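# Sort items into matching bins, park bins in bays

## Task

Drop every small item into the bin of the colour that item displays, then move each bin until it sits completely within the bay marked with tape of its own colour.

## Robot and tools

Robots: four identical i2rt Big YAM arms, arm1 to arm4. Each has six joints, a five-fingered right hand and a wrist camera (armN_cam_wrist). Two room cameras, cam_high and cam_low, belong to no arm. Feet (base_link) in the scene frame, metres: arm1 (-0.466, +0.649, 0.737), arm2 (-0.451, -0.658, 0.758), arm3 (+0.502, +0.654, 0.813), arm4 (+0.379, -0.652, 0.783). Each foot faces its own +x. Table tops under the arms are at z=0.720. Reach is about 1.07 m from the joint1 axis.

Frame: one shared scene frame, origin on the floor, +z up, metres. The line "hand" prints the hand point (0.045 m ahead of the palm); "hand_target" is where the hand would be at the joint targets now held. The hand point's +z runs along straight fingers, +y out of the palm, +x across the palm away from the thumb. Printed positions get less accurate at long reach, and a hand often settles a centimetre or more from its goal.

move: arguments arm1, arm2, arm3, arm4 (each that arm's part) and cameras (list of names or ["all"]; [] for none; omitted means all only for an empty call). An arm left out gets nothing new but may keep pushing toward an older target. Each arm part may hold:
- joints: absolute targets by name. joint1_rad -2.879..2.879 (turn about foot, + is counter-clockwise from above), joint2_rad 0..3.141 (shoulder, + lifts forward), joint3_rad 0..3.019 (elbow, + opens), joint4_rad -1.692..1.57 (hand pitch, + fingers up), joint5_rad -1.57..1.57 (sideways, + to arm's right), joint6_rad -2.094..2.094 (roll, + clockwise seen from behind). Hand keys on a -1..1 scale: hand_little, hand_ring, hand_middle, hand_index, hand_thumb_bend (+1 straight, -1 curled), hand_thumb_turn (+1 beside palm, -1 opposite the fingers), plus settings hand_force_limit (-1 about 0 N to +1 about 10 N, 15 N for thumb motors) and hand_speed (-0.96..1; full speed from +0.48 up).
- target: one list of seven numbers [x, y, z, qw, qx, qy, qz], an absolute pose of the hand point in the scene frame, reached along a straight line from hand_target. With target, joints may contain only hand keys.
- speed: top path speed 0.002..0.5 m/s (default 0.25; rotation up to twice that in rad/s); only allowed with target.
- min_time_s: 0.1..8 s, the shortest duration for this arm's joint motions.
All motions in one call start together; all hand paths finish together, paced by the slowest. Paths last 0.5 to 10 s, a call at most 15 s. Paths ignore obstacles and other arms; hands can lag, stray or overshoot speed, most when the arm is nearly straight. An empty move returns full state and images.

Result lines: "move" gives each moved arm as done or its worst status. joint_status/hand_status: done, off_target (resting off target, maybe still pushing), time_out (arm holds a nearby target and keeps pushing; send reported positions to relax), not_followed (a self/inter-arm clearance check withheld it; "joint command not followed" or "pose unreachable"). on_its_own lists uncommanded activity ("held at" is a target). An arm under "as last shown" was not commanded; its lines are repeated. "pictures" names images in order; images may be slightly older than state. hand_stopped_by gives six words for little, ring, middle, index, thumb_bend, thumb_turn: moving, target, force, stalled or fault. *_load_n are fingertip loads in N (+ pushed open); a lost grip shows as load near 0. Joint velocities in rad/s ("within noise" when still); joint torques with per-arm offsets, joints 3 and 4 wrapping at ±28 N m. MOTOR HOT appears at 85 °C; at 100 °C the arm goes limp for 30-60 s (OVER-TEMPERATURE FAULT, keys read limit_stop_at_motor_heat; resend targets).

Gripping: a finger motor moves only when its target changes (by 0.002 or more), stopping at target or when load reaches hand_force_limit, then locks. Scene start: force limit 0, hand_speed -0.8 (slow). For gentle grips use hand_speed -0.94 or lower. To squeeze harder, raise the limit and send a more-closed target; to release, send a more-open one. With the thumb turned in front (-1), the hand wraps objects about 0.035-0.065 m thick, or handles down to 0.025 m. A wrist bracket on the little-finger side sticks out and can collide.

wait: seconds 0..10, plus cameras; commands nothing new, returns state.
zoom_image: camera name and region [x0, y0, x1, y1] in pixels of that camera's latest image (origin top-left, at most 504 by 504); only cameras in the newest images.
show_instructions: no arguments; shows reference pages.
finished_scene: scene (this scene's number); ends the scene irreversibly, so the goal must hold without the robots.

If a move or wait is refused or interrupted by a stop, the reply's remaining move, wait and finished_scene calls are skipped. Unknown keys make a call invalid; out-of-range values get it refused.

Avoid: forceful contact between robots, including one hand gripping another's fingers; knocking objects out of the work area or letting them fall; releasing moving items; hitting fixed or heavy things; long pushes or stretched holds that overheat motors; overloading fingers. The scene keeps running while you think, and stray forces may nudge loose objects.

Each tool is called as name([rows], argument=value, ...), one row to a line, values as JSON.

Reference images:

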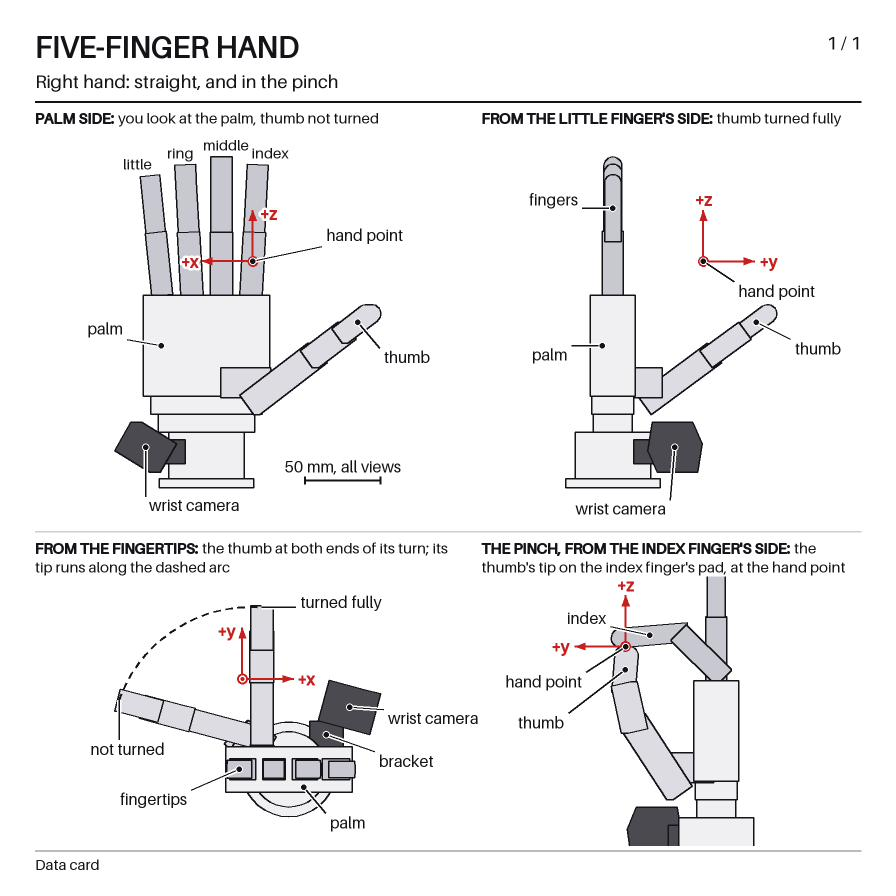

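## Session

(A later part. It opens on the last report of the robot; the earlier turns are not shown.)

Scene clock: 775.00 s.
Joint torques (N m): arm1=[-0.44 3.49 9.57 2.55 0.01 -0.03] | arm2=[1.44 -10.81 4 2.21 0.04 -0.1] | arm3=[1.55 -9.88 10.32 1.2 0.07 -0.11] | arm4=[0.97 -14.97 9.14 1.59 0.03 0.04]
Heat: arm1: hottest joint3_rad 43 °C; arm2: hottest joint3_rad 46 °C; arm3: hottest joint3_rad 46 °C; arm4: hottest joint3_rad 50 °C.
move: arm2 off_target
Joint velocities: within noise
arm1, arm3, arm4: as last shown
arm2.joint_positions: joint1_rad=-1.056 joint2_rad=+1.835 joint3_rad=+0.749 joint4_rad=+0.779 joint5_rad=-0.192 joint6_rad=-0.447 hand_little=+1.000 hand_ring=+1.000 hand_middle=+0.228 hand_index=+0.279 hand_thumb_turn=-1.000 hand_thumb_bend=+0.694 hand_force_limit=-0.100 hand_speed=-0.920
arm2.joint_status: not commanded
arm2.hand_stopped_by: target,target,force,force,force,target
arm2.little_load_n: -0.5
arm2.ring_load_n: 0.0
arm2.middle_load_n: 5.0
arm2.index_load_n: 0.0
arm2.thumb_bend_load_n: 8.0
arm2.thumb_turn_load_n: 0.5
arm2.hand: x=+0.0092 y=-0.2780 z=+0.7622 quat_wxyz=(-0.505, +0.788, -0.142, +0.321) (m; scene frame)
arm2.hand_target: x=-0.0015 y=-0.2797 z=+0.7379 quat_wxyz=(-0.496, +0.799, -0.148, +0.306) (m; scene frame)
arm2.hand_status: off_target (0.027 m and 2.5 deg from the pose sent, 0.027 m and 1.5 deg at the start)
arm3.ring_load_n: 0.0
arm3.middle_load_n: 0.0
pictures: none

move(arm2={"target": [0.003, -0.279, 0.750, 0.4959, -0.7993, 0.1476, -0.3055], "speed": 0.06})

move(arm2={"joints": {"hand_index": 0.45, "hand_middle": 0.45, "hand_thumb_bend": 0.82, "hand_speed": -0.75}}, cameras=["arm2_cam_wrist"])

move(arm2={"target": [0.000, -0.279, 0.90, 0.4959, -0.7993, 0.1476, -0.3055], "speed": 0.12}, cameras=["arm2_cam_wrist"])

Scene clock: 783.07 s.
Joint torques (N m): arm1=[-1.08 2.37 9.61 2.35 0.09 -0.1] | arm2=[0.67 -12.92 4.88 1.02 -0.14 -0.14] | arm3=[1.55 -9.88 10.3 1.21 0.07 -0.11] | arm4=[1.61 -15.38 8.98 1.55 0.01 0.02]
Heat: arm1: hottest joint3_rad 43 °C; arm2: hottest joint3_rad 45 °C; arm3: hottest joint3_rad 46 °C; arm4: hottest joint3_rad 50 °C.
move: arm2 off_target
Joint velocities: within noise
arm1, arm3, arm4: as last shown
arm1.index_load_n: 0.5
arm2.joint_positions: joint1_rad=-1.056 joint2_rad=+1.834 joint3_rad=+0.749 joint4_rad=+0.772 joint5_rad=-0.192 joint6_rad=-0.447 hand_little=+1.000 hand_ring=+1.000 hand_middle=+0.228 hand_index=+0.279 hand_thumb_turn=-1.000 hand_thumb_bend=+0.694 hand_force_limit=-0.100 hand_speed=-0.920
arm2.joint_status: not commanded
arm2.hand_stopped_by: target,target,force,force,force,target
arm2.little_load_n: 0.0
arm2.ring_load_n: 0.0
arm2.middle_load_n: 6.0
arm2.index_load_n: 0.0
arm2.thumb_bend_load_n: 7.5
arm2.thumb_turn_load_n: 0.5
arm2.hand: x=+0.0085 y=-0.2784 z=+0.7613 quat_wxyz=(-0.504, +0.790, -0.143, +0.319) (m; scene frame)
arm2.hand_target: x=+0.0029 y=-0.2792 z=+0.7502 quat_wxyz=(-0.496, +0.799, -0.148, +0.306) (m; scene frame)
arm2.hand_status: off_target (0.013 m and 2.2 deg from the pose sent, 0.014 m and 2.5 deg at the start)
arm4.ring_load_n: -0.5
pictures: none

Scene clock: 783.90 s.
Joint torques (N m): arm1=[-1.49 3.6 9.65 2.15 0.08 -0.03] | arm2=[0.79 -12.57 4.83 1.2 -0.12 -0.09] | arm3=[1.55 -9.93 10.3 1.18 0.07 -0.11] | arm4=[1.55 -15.15 9.09 1.57 0 0]
Heat: arm1: hottest joint3_rad 43 °C; arm2: hottest joint3_rad 45 °C; arm3: hottest joint3_rad 46 °C; arm4: hottest joint3_rad 50 °C.
move: arm2 done
Joint velocities: within noise
arm1, arm3, arm4: as last shown
arm1.index_load_n: 0.0
arm2.joint_positions: joint1_rad=-1.056 joint2_rad=+1.834 joint3_rad=+0.749 joint4_rad=+0.769 joint5_rad=-0.192 joint6_rad=-0.447 hand_little=+1.000 hand_ring=+1.000 hand_middle=+0.450 hand_index=+0.450 hand_thumb_turn=-1.000 hand_thumb_bend=+0.820 hand_force_limit=-0.100 hand_speed=-0.750
arm2.joint_status: all done
arm2.hand_stopped_by: target,target,target,target,target,target
arm2.little_load_n: 0.0
arm2.ring_load_n: 0.0
arm2.middle_load_n: 0.0
arm2.index_load_n: 0.0
arm2.thumb_bend_load_n: 0.0
arm2.thumb_turn_load_n: -0.5
arm2.hand: x=+0.0081 y=-0.2787 z=+0.7605 quat_wxyz=(-0.503, +0.791, -0.143, +0.318) (m; scene frame)
arm2.hand_target: x=+0.0029 y=-0.2792 z=+0.7502 quat_wxyz=(-0.496, +0.799, -0.148, +0.306) (m; scene frame)
arm2.hand_status: not commanded
arm4.ring_load_n: 0.0
arm4.middle_load_n: -0.5
pictures: arm2_cam_wrist
camera_calibration:
arm2_cam_wrist: T_world_to_cam=[[0.277474, -0.547825, -0.789238, 0.448493], [-0.944853, -0.00685884, -0.327423, 0.256631], [0.173957, 0.836565, -0.519517, 0.74064], [0, 0, 0, 1]] pos_world=[-0.0108055, -0.372137, 0.822769]

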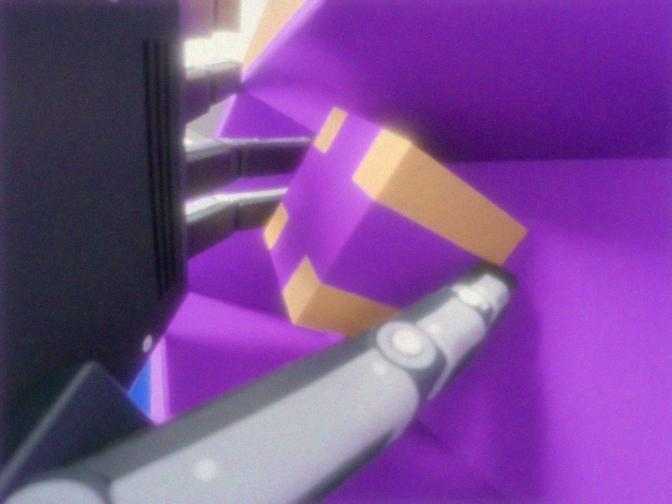

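Scene clock: 785.90 s.
Joint torques (N m): arm1=[-0.62 2.37 9.59 2.39 0.04 -0.06] | arm2=[1.67 -11.52 9.62 1.7 0.05 -0.09] | arm3=[1.55 -9.93 10.3 1.17 0.08 -0.11] | arm4=[1.44 -15.21 9.28 1.54 0.02 0.02]
Heat: arm1: hottest joint3_rad 43 °C; arm2: hottest joint3_rad 45 °C; arm3: hottest joint3_rad 46 °C; arm4: hottest joint3_rad 50 °C.
move: arm2 off_target
Joint velocities: within noise
arm1, arm3: as last shown
arm2.joint_positions: joint1_rad=-1.056 joint2_rad=+1.485 joint3_rad=+0.812 joint4_rad=+0.296 joint5_rad=-0.192 joint6_rad=-0.447 hand_little=+1.000 hand_ring=+1.000 hand_middle=+0.450 hand_index=+0.450 hand_thumb_turn=-1.000 hand_thumb_bend=+0.820 hand_force_limit=-0.100 hand_speed=-0.750
arm2.joint_status: not commanded
arm2.hand_stopped_by: target,target,target,target,target,target
arm2.little_load_n: 0.0
arm2.ring_load_n: 0.0
arm2.middle_load_n: 0.0
arm2.index_load_n: 0.0
arm2.thumb_bend_load_n: 0.0
arm2.thumb_turn_load_n: 0.0
arm2.hand: x=-0.0074 y=-0.2902 z=+0.8818 quat_wxyz=(-0.485, +0.807, -0.150, +0.301) (m; scene frame)
arm2.hand_target: x=-0.0005 y=-0.2796 z=+0.9001 quat_wxyz=(-0.496, +0.799, -0.148, +0.306) (m; scene frame)
arm2.hand_status: off_target (0.023 m and 1.6 deg from the pose sent, 0.140 m and 2.0 deg at the start)
arm4.joint_positions: joint1_rad=-0.298 joint2_rad=+1.740 joint3_rad=+1.241 joint4_rad=+0.004 joint5_rad=+0.071 joint6_rad=+0.025 hand_little=+1.000 hand_ring=+1.000 hand_middle=+1.000 hand_index=+1.000 hand_thumb_turn=-1.000 hand_thumb_bend=+1.000 hand_force_limit=+0.100 hand_speed=+0.300
arm4.joint_status: not commanded
arm4.hand_stopped_by: target,target,target,target,target,target
arm4.little_load_n: 0.0
arm4.ring_load_n: 0.0
arm4.middle_load_n: 0.0
arm4.index_load_n: 0.0
arm4.thumb_bend_load_n: 0.0
arm4.thumb_turn_load_n: 0.0
arm4.hand: x=+0.6738 y=-0.0199 z=+0.9101 quat_wxyz=(-0.492, +0.829, -0.224, +0.141) (m; scene frame)
arm4.hand_target: x=+0.6719 y=-0.0246 z=+0.9003 quat_wxyz=(-0.482, +0.834, -0.233, +0.136) (m; scene frame)
arm4.hand_status: not commanded
pictures: arm2_cam_wrist
camera_calibration:
arm2_cam_wrist: T_world_to_cam=[[0.239393, -0.575374, -0.782072, 0.527603], [-0.959615, -0.0176372, -0.280763, 0.237258], [0.14775, 0.8177, -0.55636, 0.842752], [0, 0, 0, 1]] pos_world=[-0.023145, -0.381365, 0.94811]

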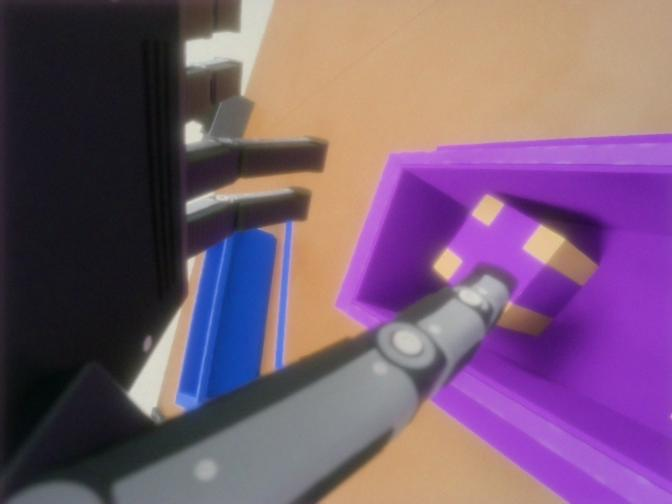

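Placed. Move arm2 away and verify.

move(arm2={"joints": {"joint1_rad": -0.1, "joint2_rad": 1.1}, "min_time_s": 2.5}, cameras=["cam_high", "cam_low"])

zoom_image(camera="cam_high", region=[260, 200, 390, 360])

zoom_image(camera="cam_low", region=[230, 190, 430, 255])

Scene clock: 792.13 s.
Joint torques (N m): arm1=[-1.79 3.14 9.61 2.39 0.07 -0.06] | arm2=[0.73 -7.77 10.99 1.85 0.11 -0.08] | arm3=[1.61 -9.93 10.32 1.18 0.07 -0.11] | arm4=[1.79 -15.21 9.07 1.66 0.06 0.05]
Heat: arm1: hottest joint3_rad 43 °C; arm2: hottest joint3_rad 46 °C; arm3: hottest joint3_rad 46 °C; arm4: hottest joint3_rad 50 °C.
move: arm2 done
Joint velocities: within noise
arm1, arm3, arm4: as last shown
arm2.joint_positions: joint1_rad=-0.106 joint2_rad=+1.106 joint3_rad=+0.812 joint4_rad=+0.295 joint5_rad=-0.193 joint6_rad=-0.447 hand_little=+1.000 hand_ring=+1.000 hand_middle=+0.450 hand_index=+0.450 hand_thumb_turn=-1.000 hand_thumb_bend=+0.820 hand_force_limit=-0.100 hand_speed=-0.750
arm2.joint_status: all done
arm2.hand_stopped_by: target,target,target,target,target,target
arm2.little_load_n: 0.0
arm2.ring_load_n: 0.0
arm2.middle_load_n: 0.0
arm2.index_load_n: -0.5
arm2.thumb_bend_load_n: 0.0
arm2.thumb_turn_load_n: 0.5
arm2.hand: x=-0.4954 y=-0.1184 z=+1.0845 quat_wxyz=(-0.704, +0.666, +0.227, +0.093) (m; scene frame)
arm2.hand_target: x=-0.4995 y=-0.1149 z=+1.1083 quat_wxyz=(-0.716, +0.655, +0.224, +0.091) (m; scene frame)
arm2.hand_status: not commanded
pictures: cam_high, cam_low

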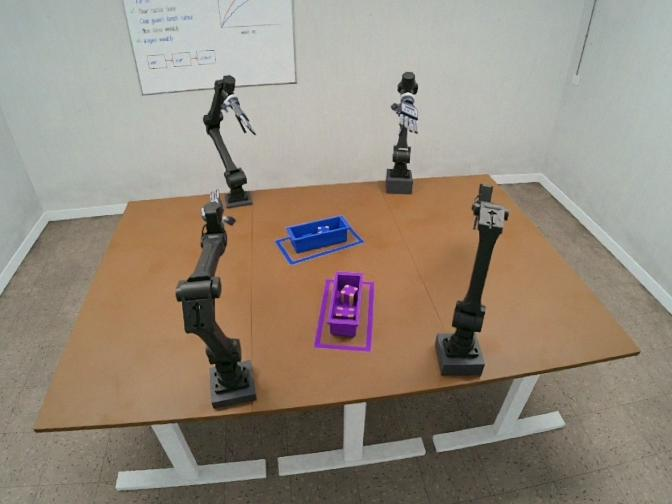

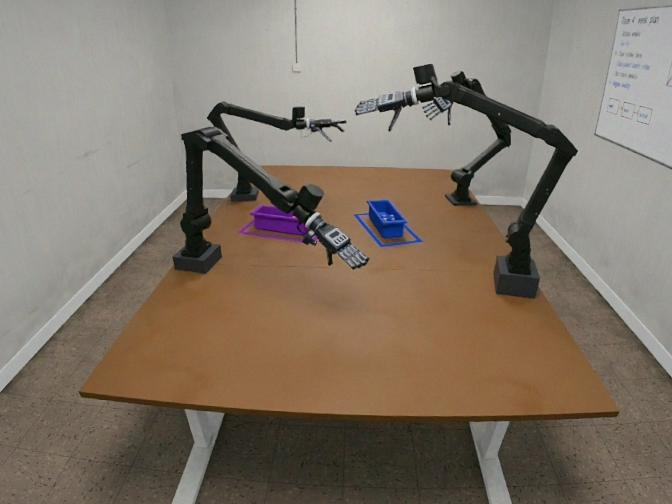

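Scaled by 3.150.

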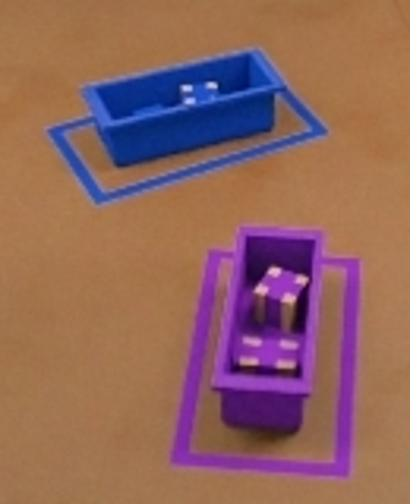

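Scaled by 2.520.

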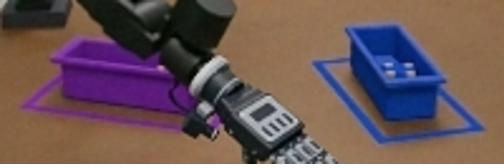

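finished_scene(scene=3)

The scene is finished: the task was done.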